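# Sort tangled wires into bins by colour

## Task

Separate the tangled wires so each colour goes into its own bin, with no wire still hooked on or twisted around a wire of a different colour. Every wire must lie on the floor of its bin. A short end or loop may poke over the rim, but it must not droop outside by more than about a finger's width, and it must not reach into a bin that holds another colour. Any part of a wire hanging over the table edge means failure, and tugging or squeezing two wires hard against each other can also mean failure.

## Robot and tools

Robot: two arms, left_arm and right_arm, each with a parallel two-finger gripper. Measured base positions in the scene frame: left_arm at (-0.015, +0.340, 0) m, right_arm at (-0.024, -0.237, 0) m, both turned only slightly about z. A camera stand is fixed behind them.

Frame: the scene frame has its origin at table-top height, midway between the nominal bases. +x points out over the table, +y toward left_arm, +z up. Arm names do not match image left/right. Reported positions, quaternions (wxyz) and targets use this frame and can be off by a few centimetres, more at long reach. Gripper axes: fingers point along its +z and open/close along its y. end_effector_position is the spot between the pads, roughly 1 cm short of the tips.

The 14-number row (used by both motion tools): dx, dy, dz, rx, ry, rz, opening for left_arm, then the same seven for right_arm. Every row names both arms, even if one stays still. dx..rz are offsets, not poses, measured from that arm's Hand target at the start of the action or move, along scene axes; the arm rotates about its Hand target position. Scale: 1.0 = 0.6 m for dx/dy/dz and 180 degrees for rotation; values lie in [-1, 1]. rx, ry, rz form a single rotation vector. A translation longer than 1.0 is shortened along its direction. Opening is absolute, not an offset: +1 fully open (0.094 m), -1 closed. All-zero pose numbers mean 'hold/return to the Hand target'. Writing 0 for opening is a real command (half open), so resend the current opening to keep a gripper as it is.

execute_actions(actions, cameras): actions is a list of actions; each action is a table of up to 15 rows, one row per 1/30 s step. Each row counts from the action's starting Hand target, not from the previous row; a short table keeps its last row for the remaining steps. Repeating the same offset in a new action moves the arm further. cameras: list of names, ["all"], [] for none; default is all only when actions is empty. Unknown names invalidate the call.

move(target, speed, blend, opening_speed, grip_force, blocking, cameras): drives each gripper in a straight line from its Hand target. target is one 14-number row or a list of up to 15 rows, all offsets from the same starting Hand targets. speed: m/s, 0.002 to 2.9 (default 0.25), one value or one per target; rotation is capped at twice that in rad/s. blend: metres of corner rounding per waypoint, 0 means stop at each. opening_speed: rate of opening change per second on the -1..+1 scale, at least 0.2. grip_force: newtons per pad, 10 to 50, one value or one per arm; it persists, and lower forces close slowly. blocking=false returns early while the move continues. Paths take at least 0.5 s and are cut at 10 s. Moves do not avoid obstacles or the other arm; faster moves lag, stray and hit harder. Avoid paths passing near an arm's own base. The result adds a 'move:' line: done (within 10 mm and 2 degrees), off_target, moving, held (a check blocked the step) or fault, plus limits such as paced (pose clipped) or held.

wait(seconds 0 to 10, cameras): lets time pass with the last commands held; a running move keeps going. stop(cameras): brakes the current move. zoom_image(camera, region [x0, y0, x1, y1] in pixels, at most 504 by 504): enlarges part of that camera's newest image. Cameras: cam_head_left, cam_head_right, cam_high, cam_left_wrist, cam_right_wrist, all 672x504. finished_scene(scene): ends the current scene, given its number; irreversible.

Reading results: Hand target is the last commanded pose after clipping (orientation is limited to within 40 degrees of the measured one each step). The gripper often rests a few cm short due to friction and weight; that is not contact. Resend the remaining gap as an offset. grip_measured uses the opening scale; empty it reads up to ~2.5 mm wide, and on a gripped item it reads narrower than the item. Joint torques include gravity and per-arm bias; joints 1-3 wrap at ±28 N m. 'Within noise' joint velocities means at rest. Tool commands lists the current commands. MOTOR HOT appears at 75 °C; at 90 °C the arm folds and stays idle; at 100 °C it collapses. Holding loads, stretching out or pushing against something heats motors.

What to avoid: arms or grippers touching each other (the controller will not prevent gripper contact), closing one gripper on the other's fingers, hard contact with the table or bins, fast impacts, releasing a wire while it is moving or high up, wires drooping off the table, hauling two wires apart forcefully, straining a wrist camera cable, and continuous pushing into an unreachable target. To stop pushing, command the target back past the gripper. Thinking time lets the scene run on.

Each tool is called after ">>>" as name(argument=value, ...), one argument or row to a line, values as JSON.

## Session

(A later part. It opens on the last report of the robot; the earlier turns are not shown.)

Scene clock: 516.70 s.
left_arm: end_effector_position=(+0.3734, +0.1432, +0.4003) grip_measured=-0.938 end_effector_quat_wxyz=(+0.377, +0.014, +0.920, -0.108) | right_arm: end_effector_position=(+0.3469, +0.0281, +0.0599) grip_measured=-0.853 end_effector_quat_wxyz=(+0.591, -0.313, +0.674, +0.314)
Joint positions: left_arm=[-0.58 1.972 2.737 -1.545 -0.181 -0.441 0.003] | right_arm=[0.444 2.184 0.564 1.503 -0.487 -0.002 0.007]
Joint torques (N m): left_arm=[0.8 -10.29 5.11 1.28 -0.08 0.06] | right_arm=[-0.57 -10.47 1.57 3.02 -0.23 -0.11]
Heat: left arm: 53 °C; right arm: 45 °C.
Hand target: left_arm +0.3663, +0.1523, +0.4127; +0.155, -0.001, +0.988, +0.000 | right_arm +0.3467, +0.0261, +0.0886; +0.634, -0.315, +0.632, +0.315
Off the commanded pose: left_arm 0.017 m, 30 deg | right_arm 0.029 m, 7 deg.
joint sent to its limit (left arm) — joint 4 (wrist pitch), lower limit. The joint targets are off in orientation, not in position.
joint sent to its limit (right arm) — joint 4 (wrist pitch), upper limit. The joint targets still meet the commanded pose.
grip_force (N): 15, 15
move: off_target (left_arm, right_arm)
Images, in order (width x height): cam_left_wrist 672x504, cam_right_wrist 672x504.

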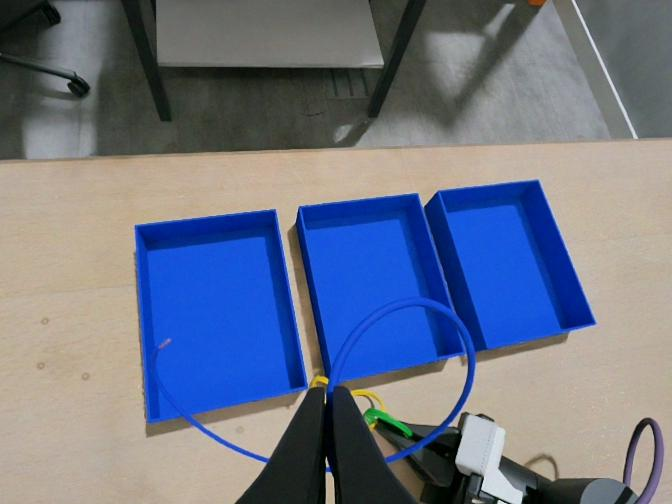

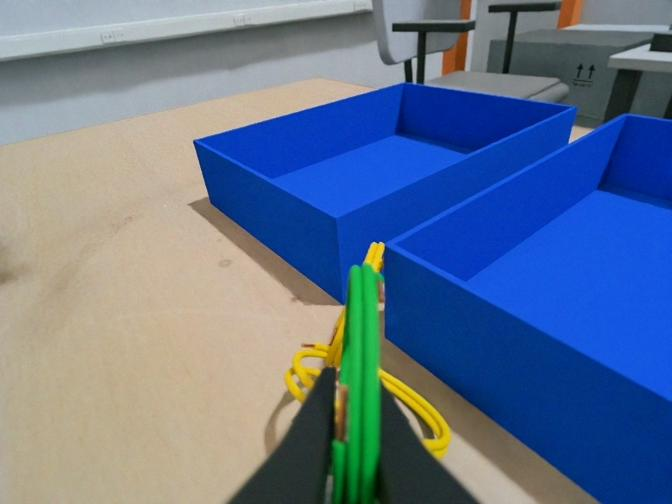

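>>> move(
  target=[0.173,0.08,-0.25,0,0,0,-0.95, 0,0,0.02,0,0,0,-0.9],
  speed=0.15,
  cameras=["all"],
)

Scene clock: 554.90 s.
left_arm: end_effector_position=(+0.4699, +0.1981, +0.2659) grip_measured=-0.938 end_effector_quat_wxyz=(+0.254, -0.001, +0.967, -0.031) | right_arm: end_effector_position=(+0.3486, +0.0289, +0.0758) grip_measured=-0.853 end_effector_quat_wxyz=(+0.605, -0.314, +0.661, +0.314)
Joint positions: left_arm=[-0.356 2.292 2.777 -1.545 -0.098 -0.298 0.003] | right_arm=[0.444 2.147 0.564 1.503 -0.487 -0.003 0.007]
Joint torques (N m): left_arm=[0.59 -10.76 6.28 0.9 -0.01 0.07] | right_arm=[-0.5 -10.37 1.46 2.88 -0.18 0.02]
Motor temperatures (°C): left_arm=[33 51 47 36 32 33 35] | right_arm=[31 48 42 47 34 32 34]
Heat: left arm: 51 °C; right arm: 48 °C.
Hand target: left_arm +0.4701, +0.2004, +0.2627; +0.155, -0.001, +0.988, +0.000 | right_arm +0.3467, +0.0261, +0.1005; +0.634, -0.315, +0.632, +0.315
Off the commanded pose: left_arm 0.004 m, 12 deg | right_arm 0.025 m, 5 deg.
joint sent to its limit (left arm) — joint 4 (wrist pitch), lower limit. The joint targets are off in orientation, not in position.
grip_force (N): 15, 15
move: off_target (left_arm, right_arm)

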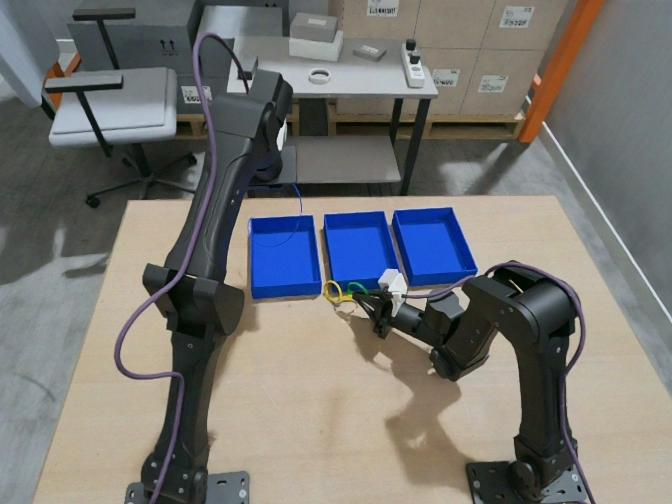

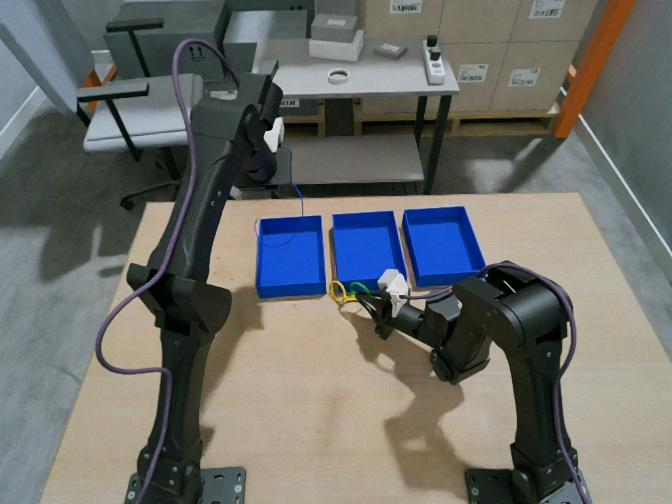

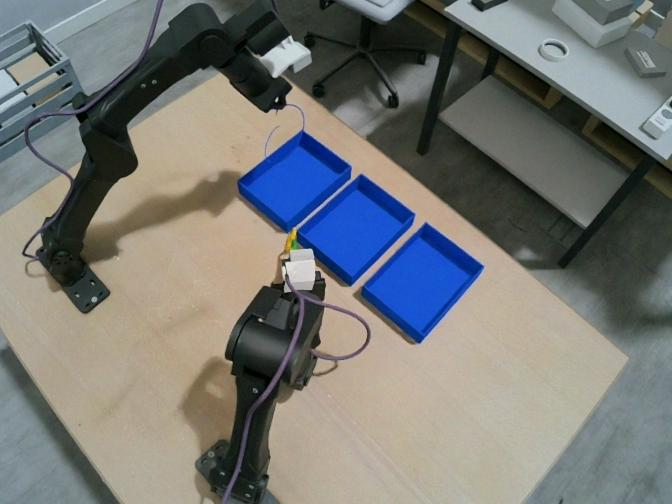

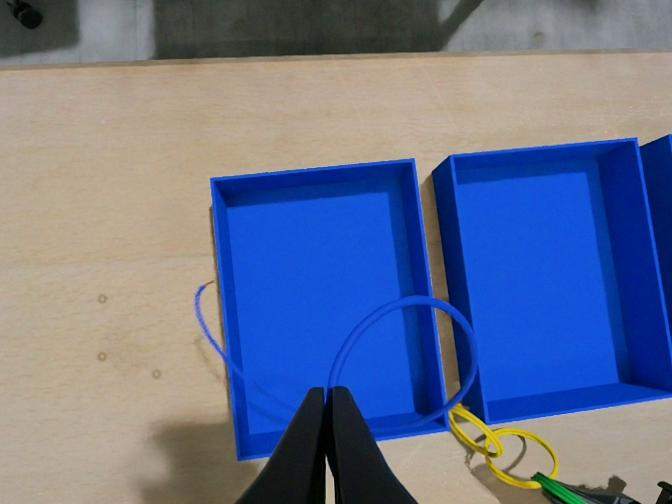

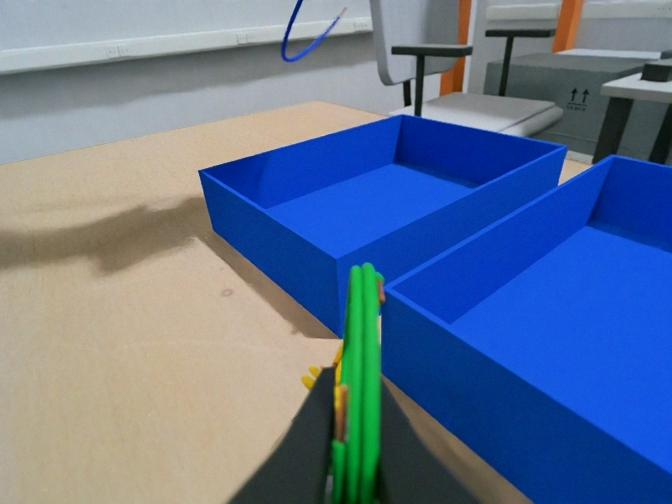

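>>> move(
  target=[0.04,-0.01,-0.2,0,0,0,-0.95, 0,0,0,0,0,0,-0.9],
  speed=0.12,
  cameras=["cam_left_wrist","cam_right_wrist","cam_high"],
)

Scene clock: 568.40 s.
left_arm: end_effector_position=(+0.4879, +0.1932, +0.1432) grip_measured=-0.938 end_effector_quat_wxyz=(+0.149, +0.004, +0.989, +0.003) | right_arm: end_effector_position=(+0.3486, +0.0289, +0.0758) grip_measured=-0.853 end_effector_quat_wxyz=(+0.605, -0.314, +0.661, +0.314)
Joint positions: left_arm=[-0.353 2.423 2.551 -1.415 -0.096 -0.297 0.003] | right_arm=[0.444 2.147 0.564 1.503 -0.487 -0.003 0.007]
Joint torques (N m): left_arm=[0.47 -12.37 7.06 0.73 0 -0.02] | right_arm=[-0.5 -10.36 1.48 2.88 -0.18 0.01]
Heat: left arm: 51 °C; right arm: 48 °C.
Hand target: left_arm +0.4940, +0.1943, +0.1427; +0.155, -0.001, +0.988, +0.000 | right_arm +0.3467, +0.0261, +0.1005; +0.634, -0.315, +0.632, +0.315
Off the commanded pose: left_arm 0.006 m, 1 deg | right_arm 0.025 m, 5 deg.
grip_force (N): 15, 15
move: off_target (right_arm)
Images, in order (width x height): cam_high 672x504, cam_left_wrist 672x504, cam_right_wrist 672x504.

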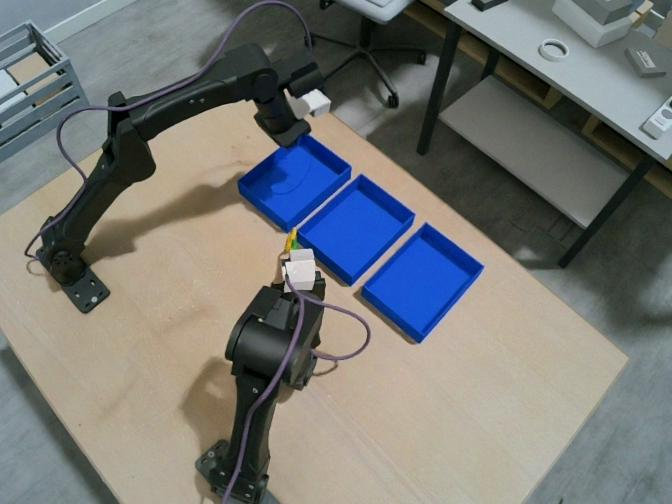

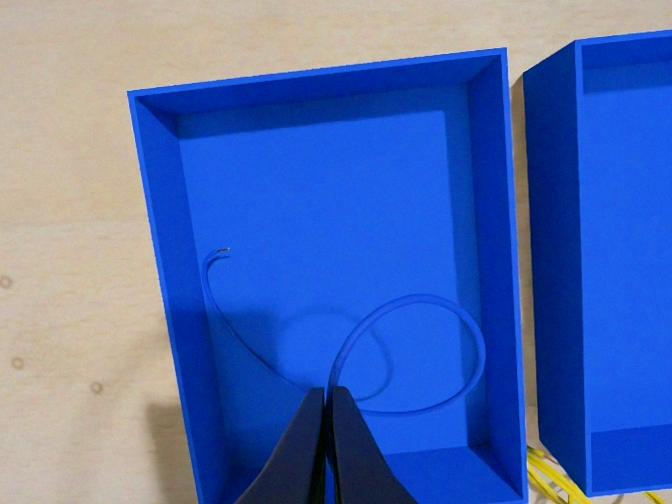

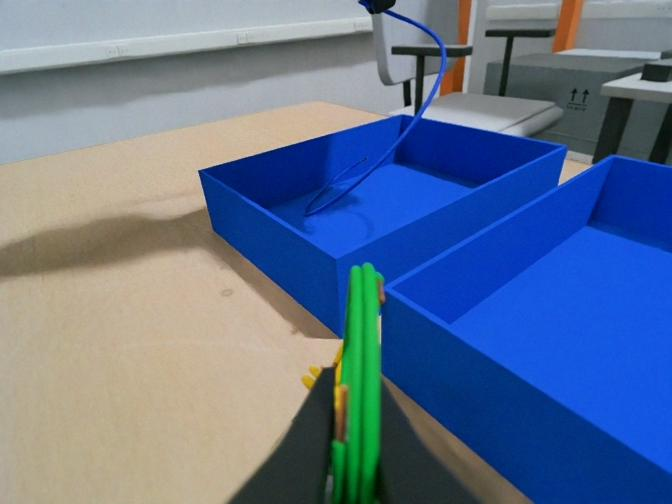

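>>> move(
  target=[0.025,0,-0.155,0,0,0,-0.95, 0,0,0,0,0,0,-0.9],
  speed=0.1,
  cameras=["cam_left_wrist","cam_right_wrist","cam_head_left"],
)

Scene clock: 579.10 s.
left_arm: end_effector_position=(+0.5067, +0.1912, +0.0520) grip_measured=-0.938 end_effector_quat_wxyz=(+0.152, +0.000, +0.988, +0.001) | right_arm: end_effector_position=(+0.3486, +0.0289, +0.0758) grip_measured=-0.853 end_effector_quat_wxyz=(+0.605, -0.314, +0.661, +0.314)
Joint positions: left_arm=[-0.345 2.423 2.178 -1.036 -0.093 -0.297 0.003] | right_arm=[0.444 2.147 0.564 1.503 -0.487 -0.003 0.007]
Joint torques (N m): left_arm=[0.65 -14.2 5.16 0.94 0.01 0.02] | right_arm=[-0.51 -10.35 1.48 2.88 -0.18 0.02]
Heat: left arm: 51 °C; right arm: 48 °C.
Hand target: left_arm +0.5090, +0.1944, +0.0496; +0.155, -0.001, +0.988, +0.000 | right_arm +0.3467, +0.0261, +0.1005; +0.634, -0.315, +0.632, +0.315
Off the commanded pose: left_arm 0.005 m, 0 deg | right_arm 0.025 m, 5 deg.
grip_force (N): 15, 15
move: off_target (right_arm)
Images, in order (width x height): cam_head_left 672x504, cam_left_wrist 672x504, cam_right_wrist 672x504.

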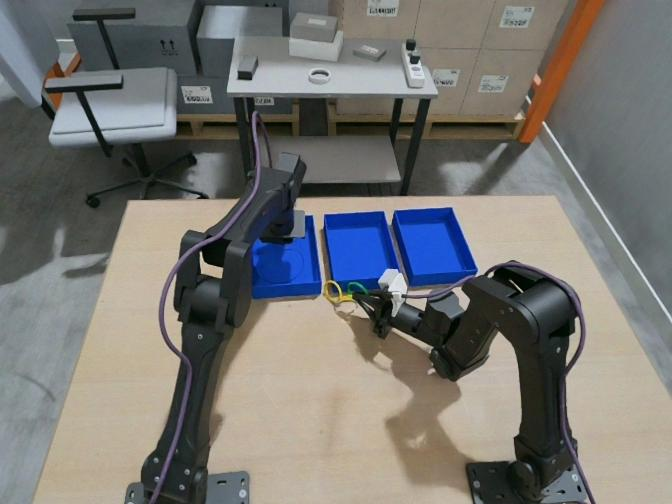

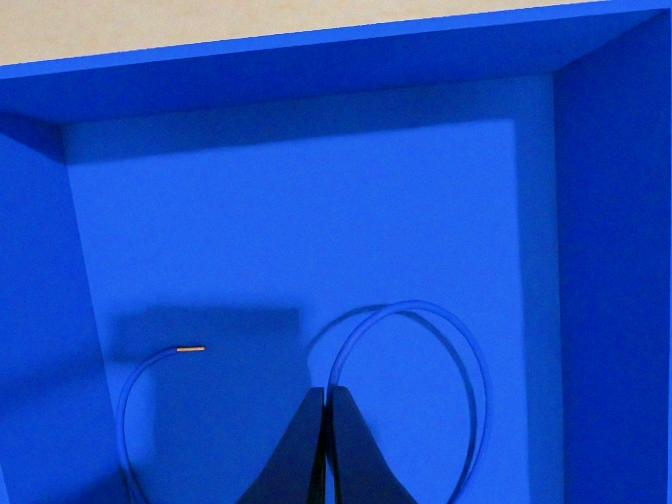

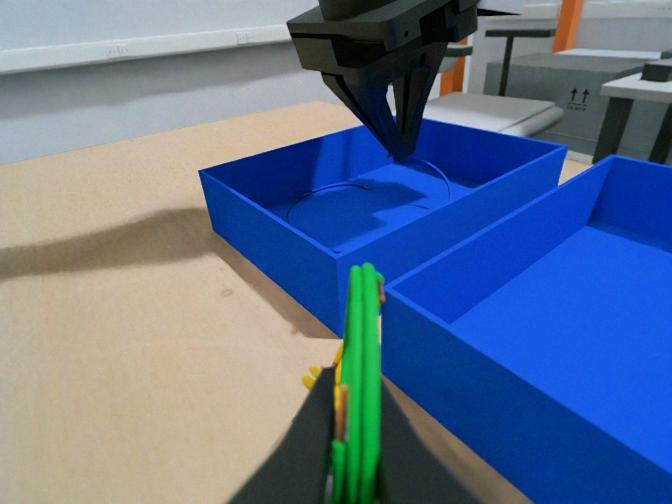

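Lower a touch more, then open slowly and lift.

>>> move(
  target=[
    [0,0,-0.042,0,0,0,-0.95, 0,0,0,0,0,0,-0.9],
    [0,0,-0.042,0,0,0,-0.5, 0,0,0,0,0,0,-0.9],
    [0,0,0.25,0,0,0,-0.5, 0,0,0,0,0,0,-0.9],
  ],
  speed=0.1,
  opening_speed=0.4,
  cameras=["cam_left_wrist","cam_right_wrist","cam_head_left"],
)

Scene clock: 590.73 s.
left_arm: end_effector_position=(+0.5127, +0.1892, +0.1812) grip_measured=-0.503 end_effector_quat_wxyz=(+0.213, +0.000, +0.977, -0.019) | right_arm: end_effector_position=(+0.3486, +0.0289, +0.0758) grip_measured=-0.853 end_effector_quat_wxyz=(+0.605, -0.314, +0.661, +0.314)
Joint positions: left_arm=[-0.345 2.519 2.851 -1.481 -0.093 -0.29 0.023] | right_arm=[0.444 2.147 0.564 1.503 -0.487 -0.003 0.007]
Joint torques (N m): left_arm=[0.47 -16.32 6.5 0.7 -0.02 0.06] | right_arm=[-0.5 -10.37 1.47 2.88 -0.18 0.02]
Heat: left arm: 52 °C; right arm: 48 °C.
Hand target: left_arm +0.5090, +0.1944, +0.1995; +0.155, -0.001, +0.988, +0.000 | right_arm +0.3467, +0.0261, +0.1005; +0.634, -0.315, +0.632, +0.315
Off the commanded pose: left_arm 0.020 m, 7 deg | right_arm 0.025 m, 5 deg.
elbow stopped short (left arm): the move would have taken joint 3 (elbow) straighter than the controller allows.
grip_force (N): 15, 15
move: off_target (left_arm, right_arm)
Images, in order (width x height): cam_head_left 672x504, cam_left_wrist 672x504, cam_right_wrist 672x504.

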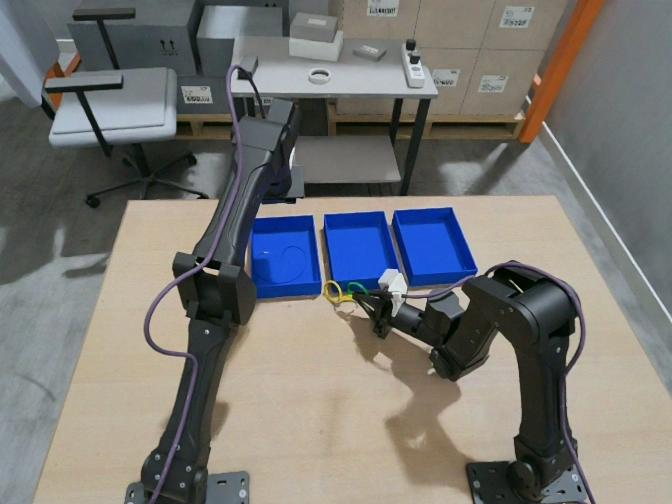

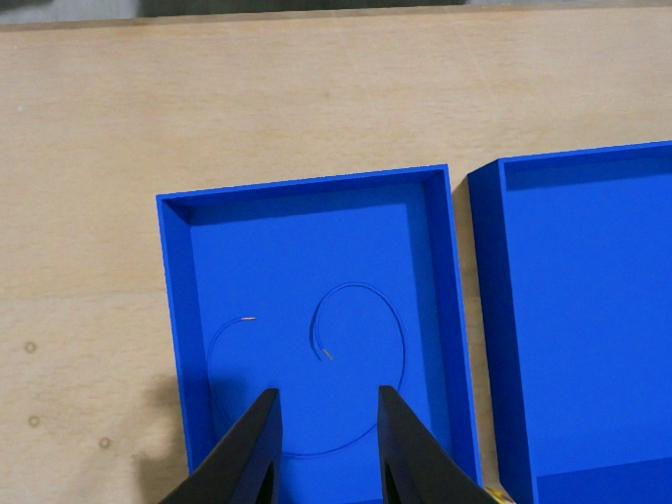

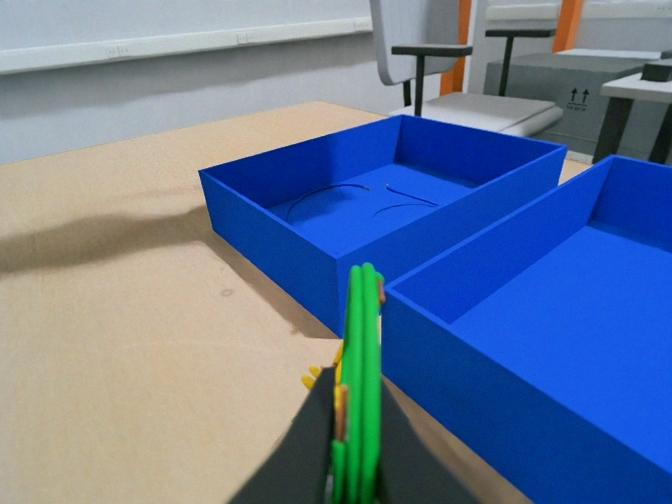

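>>> move(
  target=[-0.3,0.06,0.1,0,0,0,-0.2, 0,-0.05,0.27,0,0,0,-0.9],
  speed=0.15,
  cameras=["all"],
)

>>> zoom_image(
  camera="cam_left_wrist",
  region=[336, 150, 672, 500],
)

>>> zoom_image(
  camera="cam_high",
  region=[220, 150, 380, 310],
)

>>> zoom_image(
  camera="cam_head_right",
  region=[280, 200, 440, 360],
)

Scene clock: 610.27 s.
left_arm: end_effector_position=(+0.3368, +0.2278, +0.2605) grip_measured=-0.203 end_effector_quat_wxyz=(+0.163, +0.000, +0.987, -0.008) | right_arm: end_effector_position=(+0.3454, -0.0032, +0.2427) grip_measured=-0.853 end_effector_quat_wxyz=(+0.620, -0.310, +0.648, +0.316)
Joint positions: left_arm=[-0.394 1.764 2.021 -1.515 -0.099 -0.343 0.037] | right_arm=[0.345 1.451 0.671 0.741 -0.584 0.003 0.007]
Joint torques (N m): left_arm=[-0.55 -8.9 4.49 0.56 -0.11 -0.07] | right_arm=[-0.53 -6.76 8.91 1.92 -0.21 -0.04]
Motor temperatures (°C): left_arm=[33 57 48 35 32 33 35] | right_arm=[31 44 42 49 34 32 34]
Heat: left arm: 57 °C; right arm: 49 °C.
Hand target: left_arm +0.3290, +0.2304, +0.2595; +0.155, -0.001, +0.988, +0.000 | right_arm +0.3467, -0.0040, +0.2625; +0.634, -0.315, +0.632, +0.315
Off the commanded pose: left_arm 0.008 m, 1 deg | right_arm 0.020 m, 3 deg.
grip_force (N): 15, 15
move: off_target (right_arm)

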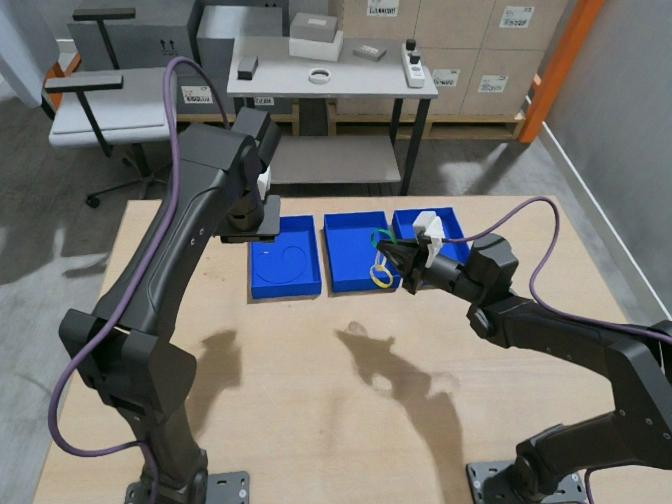

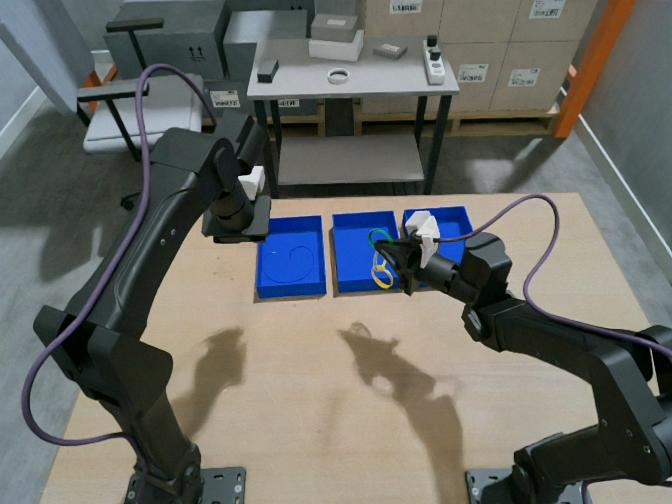

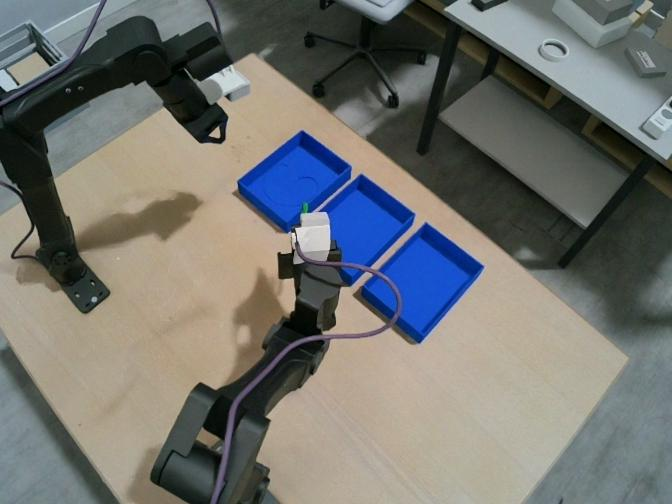

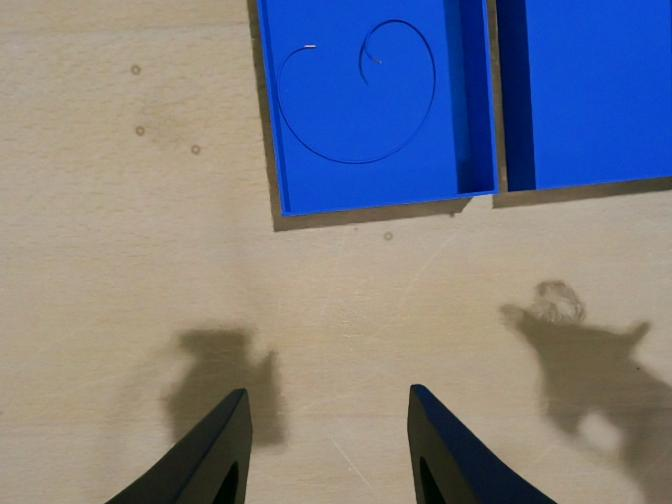

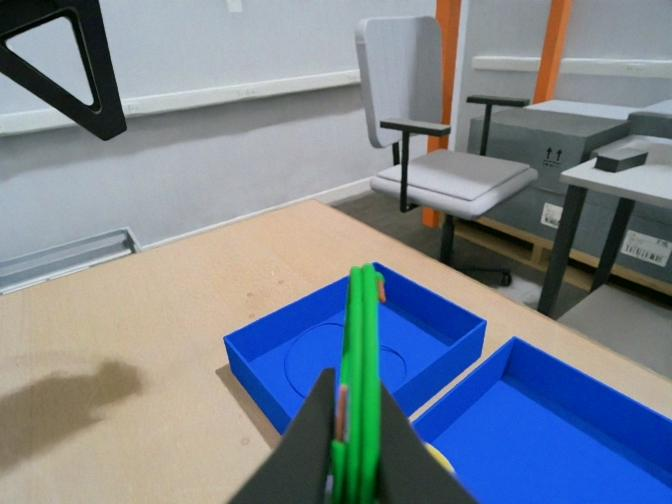

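Scaled by 1.440 from the camera's 672x504 image, which has a finer 960x720 frame.

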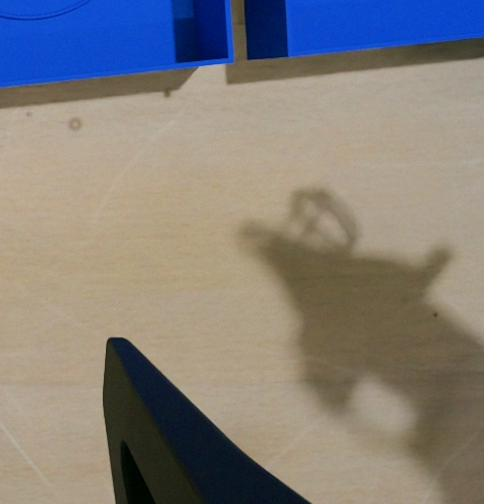

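Scaled by 3.150 from the camera's 672x504 image, which has a finer 960x720 frame.

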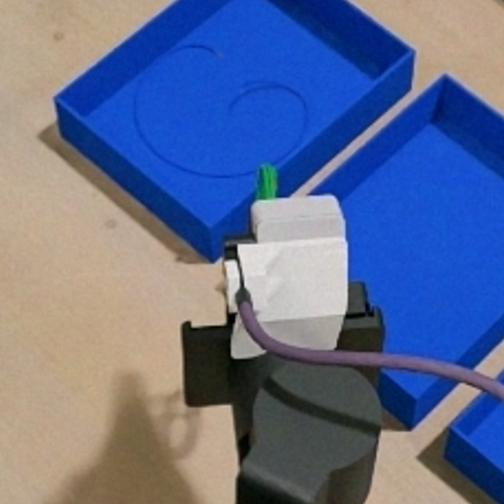

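Scaled by 3.150 from the camera's 672x504 image, which has a finer 960x720 frame.

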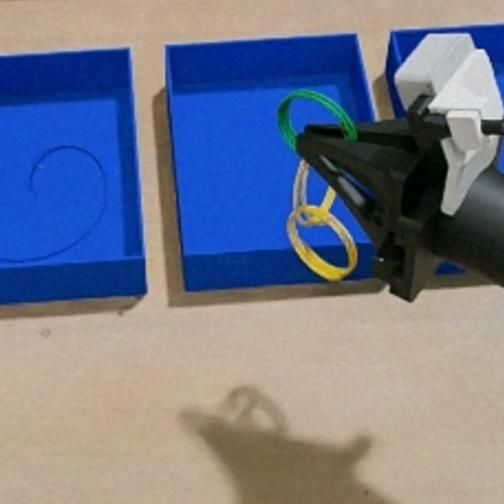

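>>> move(
  target=[-0.048,-0.2,-0.13,-0.209,-0.362,-0.287,0, 0,0,0,0,0,0,-0.9],
  speed=0.15,
  cameras=["cam_left_wrist","cam_head_right","cam_right_wrist"],
)

Scene clock: 628.90 s.
left_arm: end_effector_position=(+0.2999, +0.1072, +0.1864) grip_measured=-0.003 end_effector_quat_wxyz=(+0.613, +0.357, +0.608, -0.355) | right_arm: end_effector_position=(+0.3454, -0.0032, +0.2426) grip_measured=-0.853 end_effector_quat_wxyz=(+0.620, -0.310, +0.648, +0.316)
Joint positions: left_arm=[-0.362 1.538 0.398 1.146 0.728 0.001 0.047] | right_arm=[0.345 1.451 0.671 0.741 -0.584 0.003 0.007]
Joint torques (N m): left_arm=[0.61 -4.63 4.01 1.77 0.03 -0.1] | right_arm=[-0.53 -6.78 8.91 1.93 -0.2 -0.03]
Motor temperatures (°C): left_arm=[33 55 47 36 32 33 35] | right_arm=[31 43 44 48 34 32 34]
Heat: left arm: 55 °C; right arm: 48 °C.
Hand target: left_arm +0.3002, +0.1103, +0.1816; +0.612, +0.353, +0.612, -0.354 | right_arm +0.3467, -0.0040, +0.2625; +0.634, -0.315, +0.632, +0.315
Off the commanded pose: left_arm 0.006 m, 1 deg | right_arm 0.020 m, 3 deg.
grip_force (N): 15, 15
move: off_target (right_arm)
Images, in order (width x height): cam_head_right 672x504, cam_left_wrist 672x504, cam_right_wrist 672x504.

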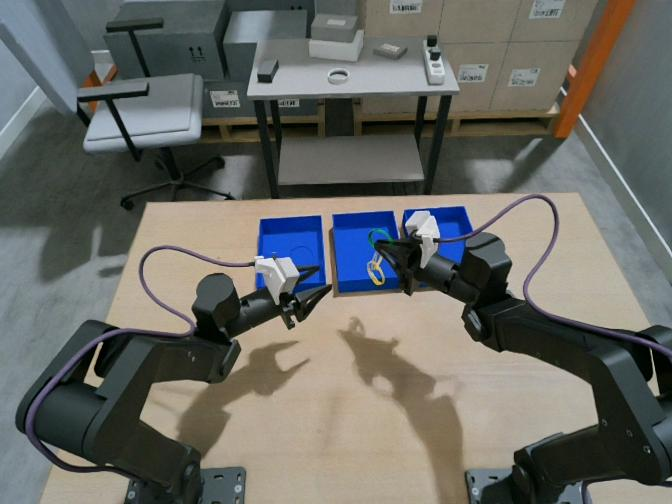

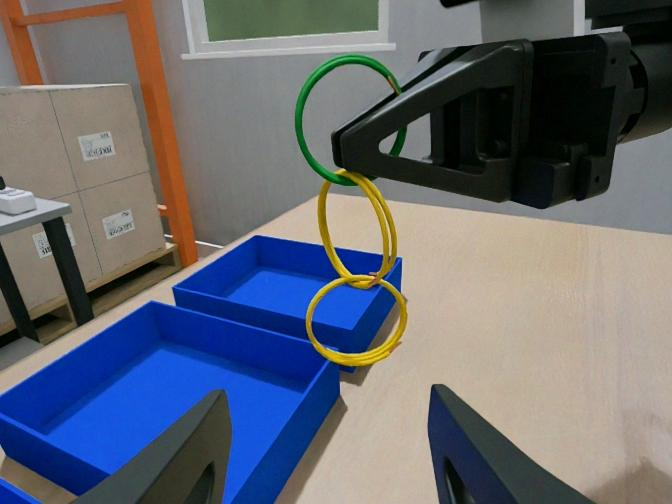

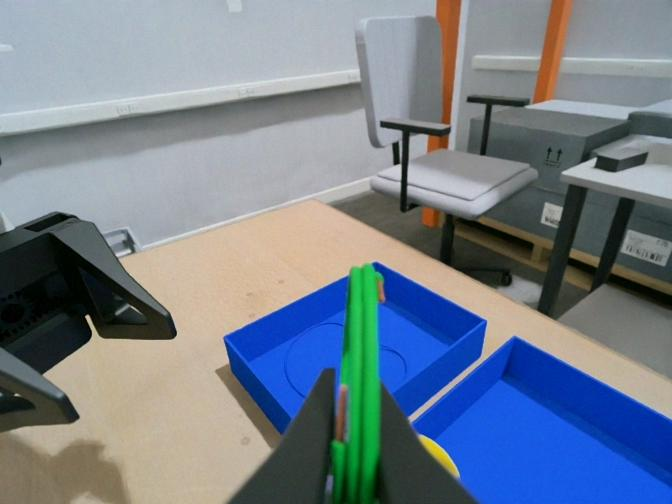

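>>> move(
  target=[0.015,-0.067,-0.067,0,0,0,0.1, 0,0,0,0,0,0,-0.9],
  speed=0.12,
  cameras=["cam_left_wrist","cam_right_wrist"],
)

Scene clock: 648.63 s.
left_arm: end_effector_position=(+0.3051, +0.0725, +0.1364) grip_measured=+0.097 end_effector_quat_wxyz=(+0.601, +0.355, +0.621, -0.356) | right_arm: end_effector_position=(+0.3454, -0.0032, +0.2426) grip_measured=-0.853 end_effector_quat_wxyz=(+0.620, -0.310, +0.648, +0.316)
Joint positions: left_arm=[-0.484 1.823 0.421 1.373 0.605 0.001 0.052] | right_arm=[0.345 1.451 0.671 0.741 -0.584 0.003 0.007]
Joint torques (N m): left_arm=[-0.58 -5.75 5.04 1.99 -0.08 -0.04] | right_arm=[-0.51 -6.78 8.91 1.93 -0.21 -0.04]
Heat: left arm: 51 °C; right arm: 47 °C.
Hand target: left_arm +0.3092, +0.0700, +0.1415; +0.612, +0.353, +0.612, -0.354 | right_arm +0.3467, -0.0040, +0.2625; +0.634, -0.315, +0.632, +0.315
Off the commanded pose: left_arm 0.007 m, 2 deg | right_arm 0.020 m, 3 deg.
grip_force (N): 15, 15
move: off_target (right_arm)
Images, in order (width x height): cam_left_wrist 672x504, cam_right_wrist 672x504.

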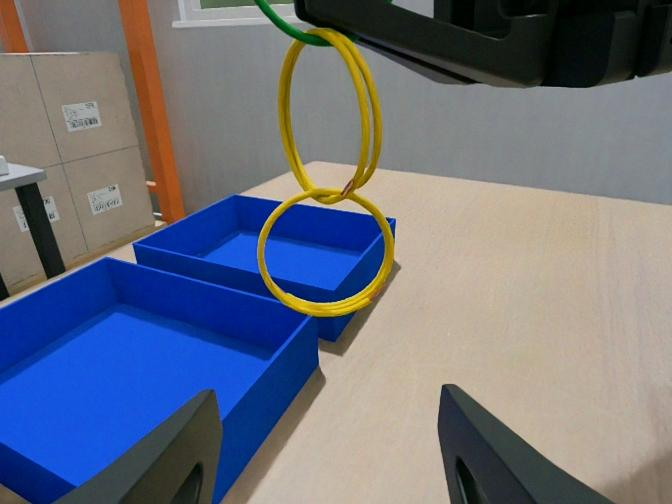

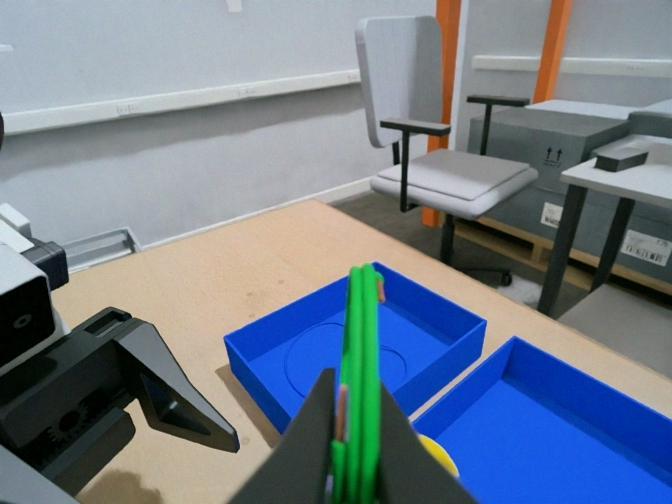

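>>> move(
  target=[0.005,-0.075,0.005,0,0,0,-0.45, 0,0,0,0,0,0,-0.9],
  speed=0.12,
  cameras=["cam_left_wrist","cam_right_wrist"],
)

Scene clock: 670.63 s.
left_arm: end_effector_position=(+0.3081, +0.0275, +0.1494) grip_measured=-0.447 end_effector_quat_wxyz=(+0.617, +0.356, +0.605, -0.357) | right_arm: end_effector_position=(+0.3454, -0.0032, +0.2426) grip_measured=-0.853 end_effector_quat_wxyz=(+0.620, -0.310, +0.648, +0.316)
Joint positions: left_arm=[-0.623 1.87 0.525 1.362 0.468 0 0.026] | right_arm=[0.345 1.451 0.671 0.741 -0.584 0.003 0.007]
Joint torques (N m): left_arm=[-0.35 -6.32 5.15 1.56 -0.11 -0.03] | right_arm=[-0.51 -6.78 8.91 1.93 -0.21 -0.04]
Motor temperatures (°C): left_arm=[33 48 47 41 32 33 35] | right_arm=[31 42 45 47 34 32 34]
Heat: left arm: 48 °C; right arm: 47 °C.
Hand target: left_arm +0.3122, +0.0251, +0.1445; +0.612, +0.353, +0.612, -0.354 | right_arm +0.3467, -0.0040, +0.2625; +0.634, -0.315, +0.632, +0.315
Off the commanded pose: left_arm 0.007 m, 1 deg | right_arm 0.020 m, 3 deg.
grip_force (N): 15, 15
move: off_target (right_arm)
Images, in order (width x height): cam_left_wrist 672x504, cam_right_wrist 672x504.

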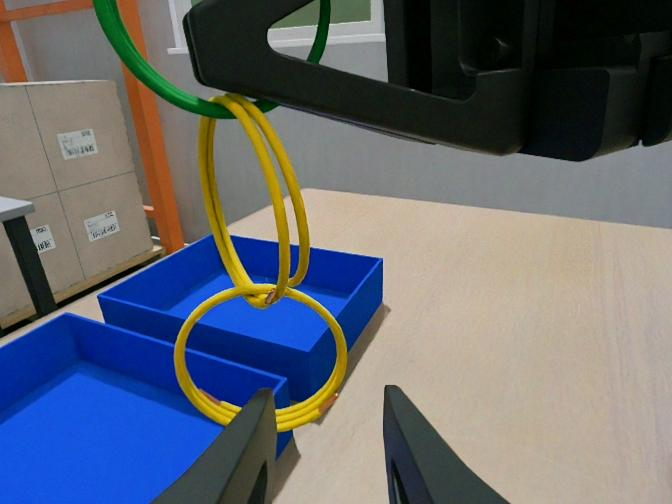

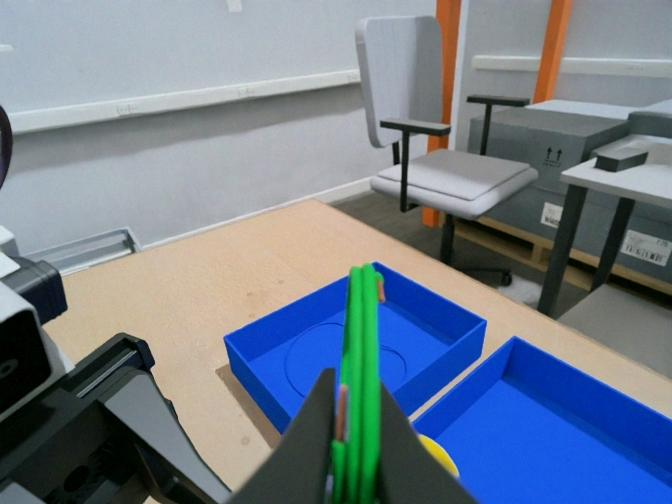

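>>> move(
  target=[0.025,-0.043,-0.012,0,0,0,-0.45, 0,0,0,0,0,0,-0.9],
  speed=0.08,
  cameras=["cam_left_wrist","cam_high"],
)

Scene clock: 685.73 s.
left_arm: end_effector_position=(+0.3239, +0.0027, +0.1432) grip_measured=-0.447 end_effector_quat_wxyz=(+0.618, +0.355, +0.604, -0.357) | right_arm: end_effector_position=(+0.3454, -0.0032, +0.2426) grip_measured=-0.853 end_effector_quat_wxyz=(+0.620, -0.310, +0.648, +0.316)
Joint positions: left_arm=[-0.662 1.964 0.635 1.348 0.427 0 0.026] | right_arm=[0.345 1.451 0.671 0.741 -0.584 0.003 0.007]
Joint torques (N m): left_arm=[-0.8 -7.06 5.45 1.59 -0.08 -0.05] | right_arm=[-0.53 -6.76 8.91 1.93 -0.2 -0.04]
Heat: left arm: 48 °C; right arm: 47 °C.
Hand target: left_arm +0.3273, -0.0007, +0.1373; +0.612, +0.353, +0.612, -0.354 | right_arm +0.3467, -0.0040, +0.2625; +0.634, -0.315, +0.632, +0.315
Off the commanded pose: left_arm 0.008 m, 1 deg | right_arm 0.020 m, 3 deg.
grip_force (N): 15, 15
move: off_target (right_arm)
Images, in order (width x height): cam_high 672x504, cam_left_wrist 672x504.

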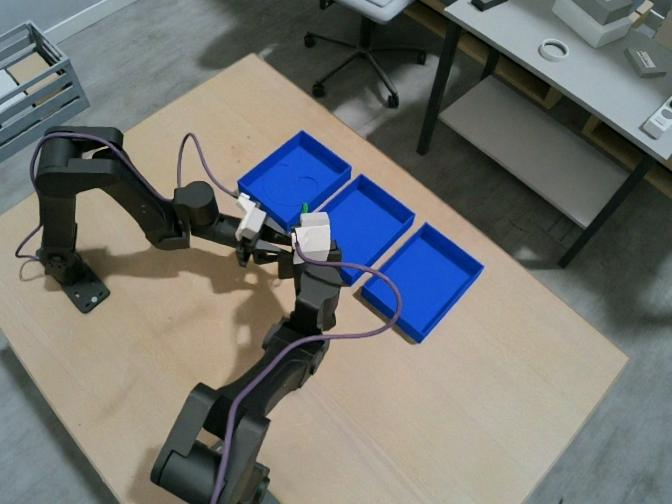

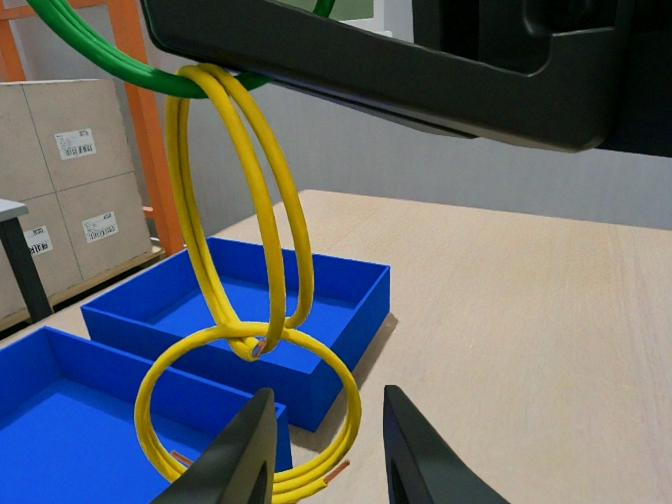

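>>> move(
  target=[
    [-0.009,-0.012,0,0,0,0,-0.45, 0,0,0,0,0,0,-0.9],
    [-0.009,-0.012,0,0,0,0,-0.95, 0,0,0,0,0,0,-0.9],
  ],
  speed=0.08,
  opening_speed=0.3,
  cameras=["cam_left_wrist","cam_high"],
)

Scene clock: 697.37 s.
left_arm: end_effector_position=(+0.3186, -0.0044, +0.1431) grip_measured=-0.935 end_effector_quat_wxyz=(+0.617, +0.355, +0.605, -0.357) | right_arm: end_effector_position=(+0.3454, -0.0032, +0.2425) grip_measured=-0.853 end_effector_quat_wxyz=(+0.620, -0.310, +0.648, +0.316)
Joint positions: left_arm=[-0.691 1.964 0.635 1.347 0.398 0 0.003] | right_arm=[0.345 1.451 0.671 0.74 -0.584 0.003 0.007]
Joint torques (N m): left_arm=[-0.46 -7.05 5.46 1.56 -0.12 -0.03] | right_arm=[-0.53 -6.78 8.92 1.93 -0.2 -0.04]
Heat: left arm: 48 °C; right arm: 47 °C.
Hand target: left_arm +0.3219, -0.0079, +0.1372; +0.612, +0.353, +0.612, -0.354 | right_arm +0.3467, -0.0040, +0.2624; +0.634, -0.315, +0.632, +0.315
Off the commanded pose: left_arm 0.008 m, 1 deg | right_arm 0.020 m, 3 deg.
grip_force (N): 15, 15
move: off_target (right_arm)
Images, in order (width x height): cam_high 672x504, cam_left_wrist 672x504.

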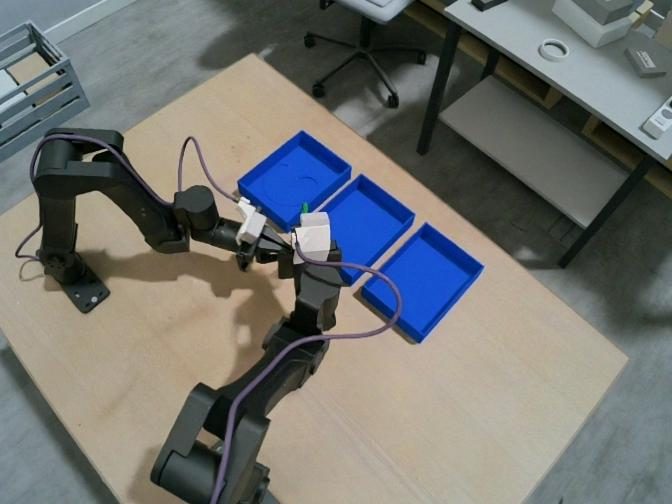

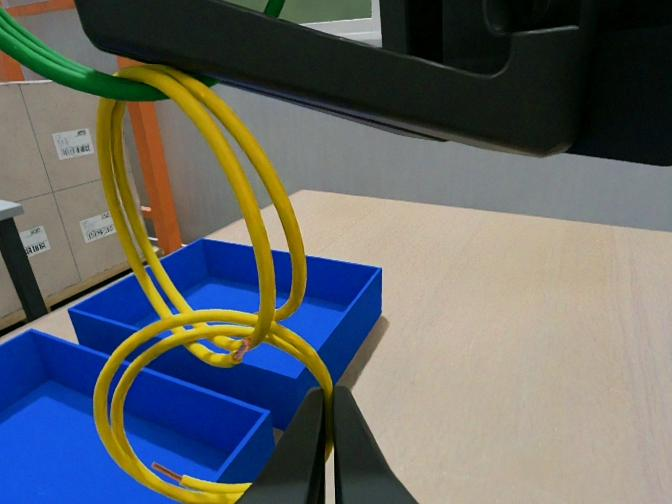

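>>> move(
  target=[0,0.02,-0.06,0,0,0,-0.95, 0,0,0.07,0,0,0,-0.9],
  speed=0.03,
  cameras=["cam_left_wrist","cam_right_wrist"],
)

>>> move(
  target=[0,0.03,-0.04,0,0,0,-0.95, 0,0,0.04,0,0,0,-0.9],
  speed=0.03,
  cameras=["cam_left_wrist","cam_head_right"],
)

Scene clock: 713.97 s.
left_arm: end_effector_position=(+0.3226, -0.0003, +0.1043) grip_measured=-0.936 end_effector_quat_wxyz=(+0.607, +0.356, +0.615, -0.355) | right_arm: end_effector_position=(+0.3471, -0.0026, +0.2745) grip_measured=-0.853 end_effector_quat_wxyz=(+0.610, -0.309, +0.657, +0.317)
Joint positions: left_arm=[-0.673 2.11 0.635 1.463 0.415 0 0.003] | right_arm=[0.345 1.385 0.783 0.538 -0.584 0.003 0.007]
Joint torques (N m): left_arm=[0.81 -7.39 2.43 2.16 0.03 -0.05] | right_arm=[-0.53 -7.25 10.18 2.04 -0.22 -0.04]
Heat: left arm: 48 °C; right arm: 47 °C.
Hand target: left_arm +0.3219, +0.0041, +0.1013; +0.612, +0.353, +0.612, -0.354 | right_arm +0.3467, -0.0040, +0.3045; +0.634, -0.315, +0.632, +0.315
Off the commanded pose: left_arm 0.005 m, 1 deg | right_arm 0.030 m, 4 deg.
grip_force (N): 15, 15
move: off_target (right_arm)
Images, in order (width x height): cam_left_wrist 672x504, cam_right_wrist 672x504.

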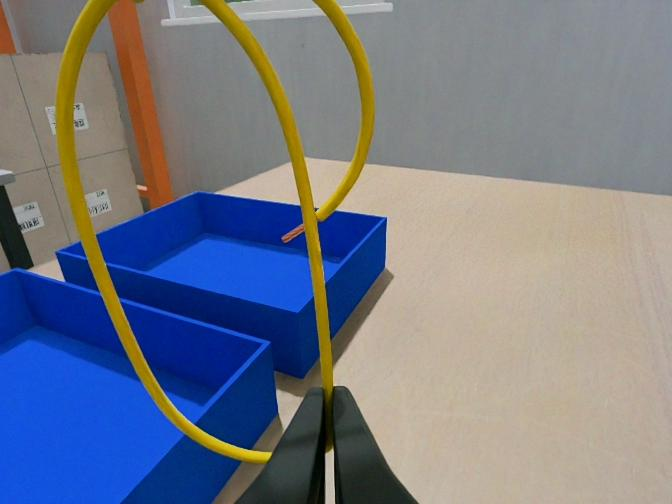

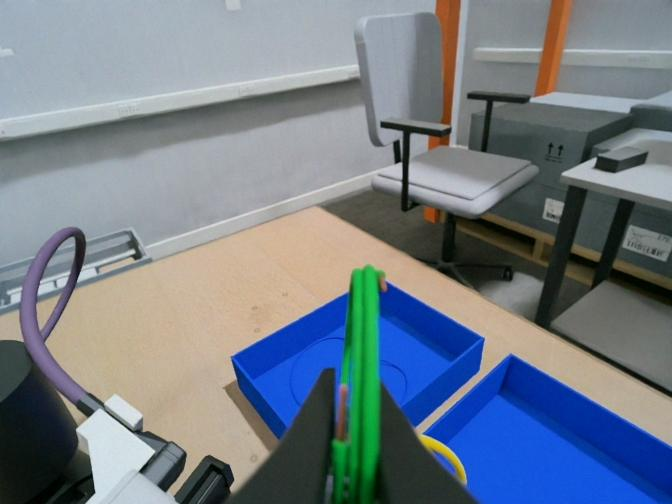

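Scene clock: 715.50 s.
left_arm: end_effector_position=(+0.3215, +0.0189, +0.0697) grip_measured=-0.936 end_effector_quat_wxyz=(+0.580, +0.358, +0.640, -0.354) | right_arm: end_effector_position=(+0.3487, -0.0020, +0.3009) grip_measured=-0.853 end_effector_quat_wxyz=(+0.614, -0.310, +0.654, +0.317)
Joint positions: left_arm=[-0.622 2.179 0.596 1.497 0.469 0 0.003] | right_arm=[0.345 1.359 0.864 0.439 -0.584 0.003 0.007]
Joint torques (N m): left_arm=[0.47 -7.35 2.26 2.56 0.08 0.09] | right_arm=[-0.5 -6.98 10.25 1.99 -0.21 -0.04]
Heat: left arm: 48 °C; right arm: 47 °C.
Hand target: left_arm +0.3219, +0.0222, +0.0772; +0.612, +0.353, +0.612, -0.354 | right_arm +0.3467, -0.0040, +0.3285; +0.634, -0.315, +0.632, +0.315
Off the commanded pose: left_arm 0.008 m, 5 deg | right_arm 0.028 m, 3 deg.
joint sent to its limit (left arm) — joint 4 (wrist pitch), upper limit. The joint targets still meet the commanded pose.
grip_force (N): 15, 15
move: off_target (left_arm, right_arm)
Images, in order (width x height): cam_head_right 672x504, cam_left_wrist 672x504.

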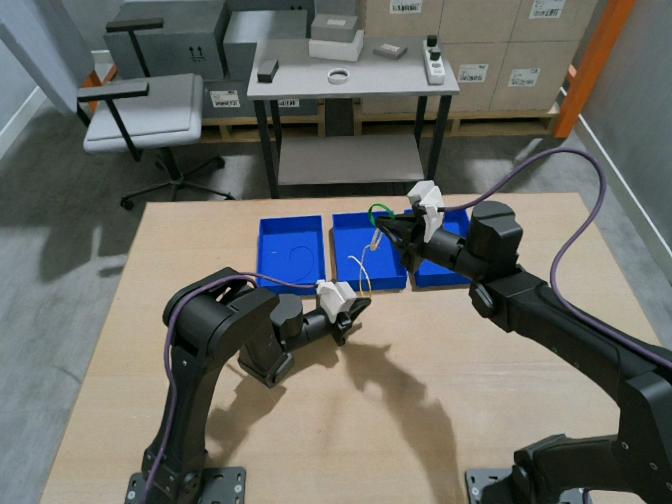

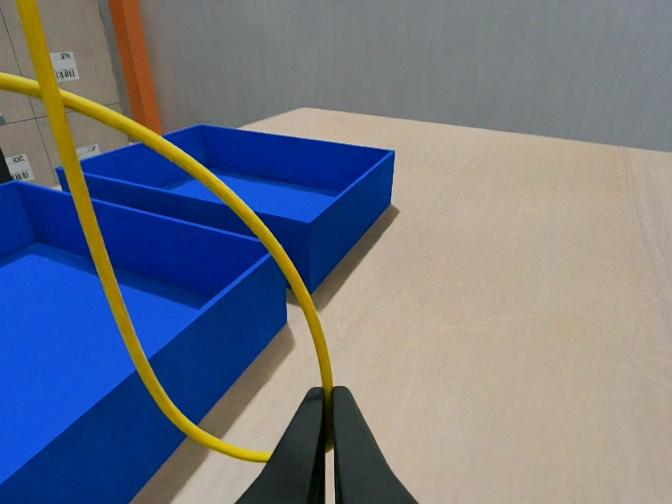

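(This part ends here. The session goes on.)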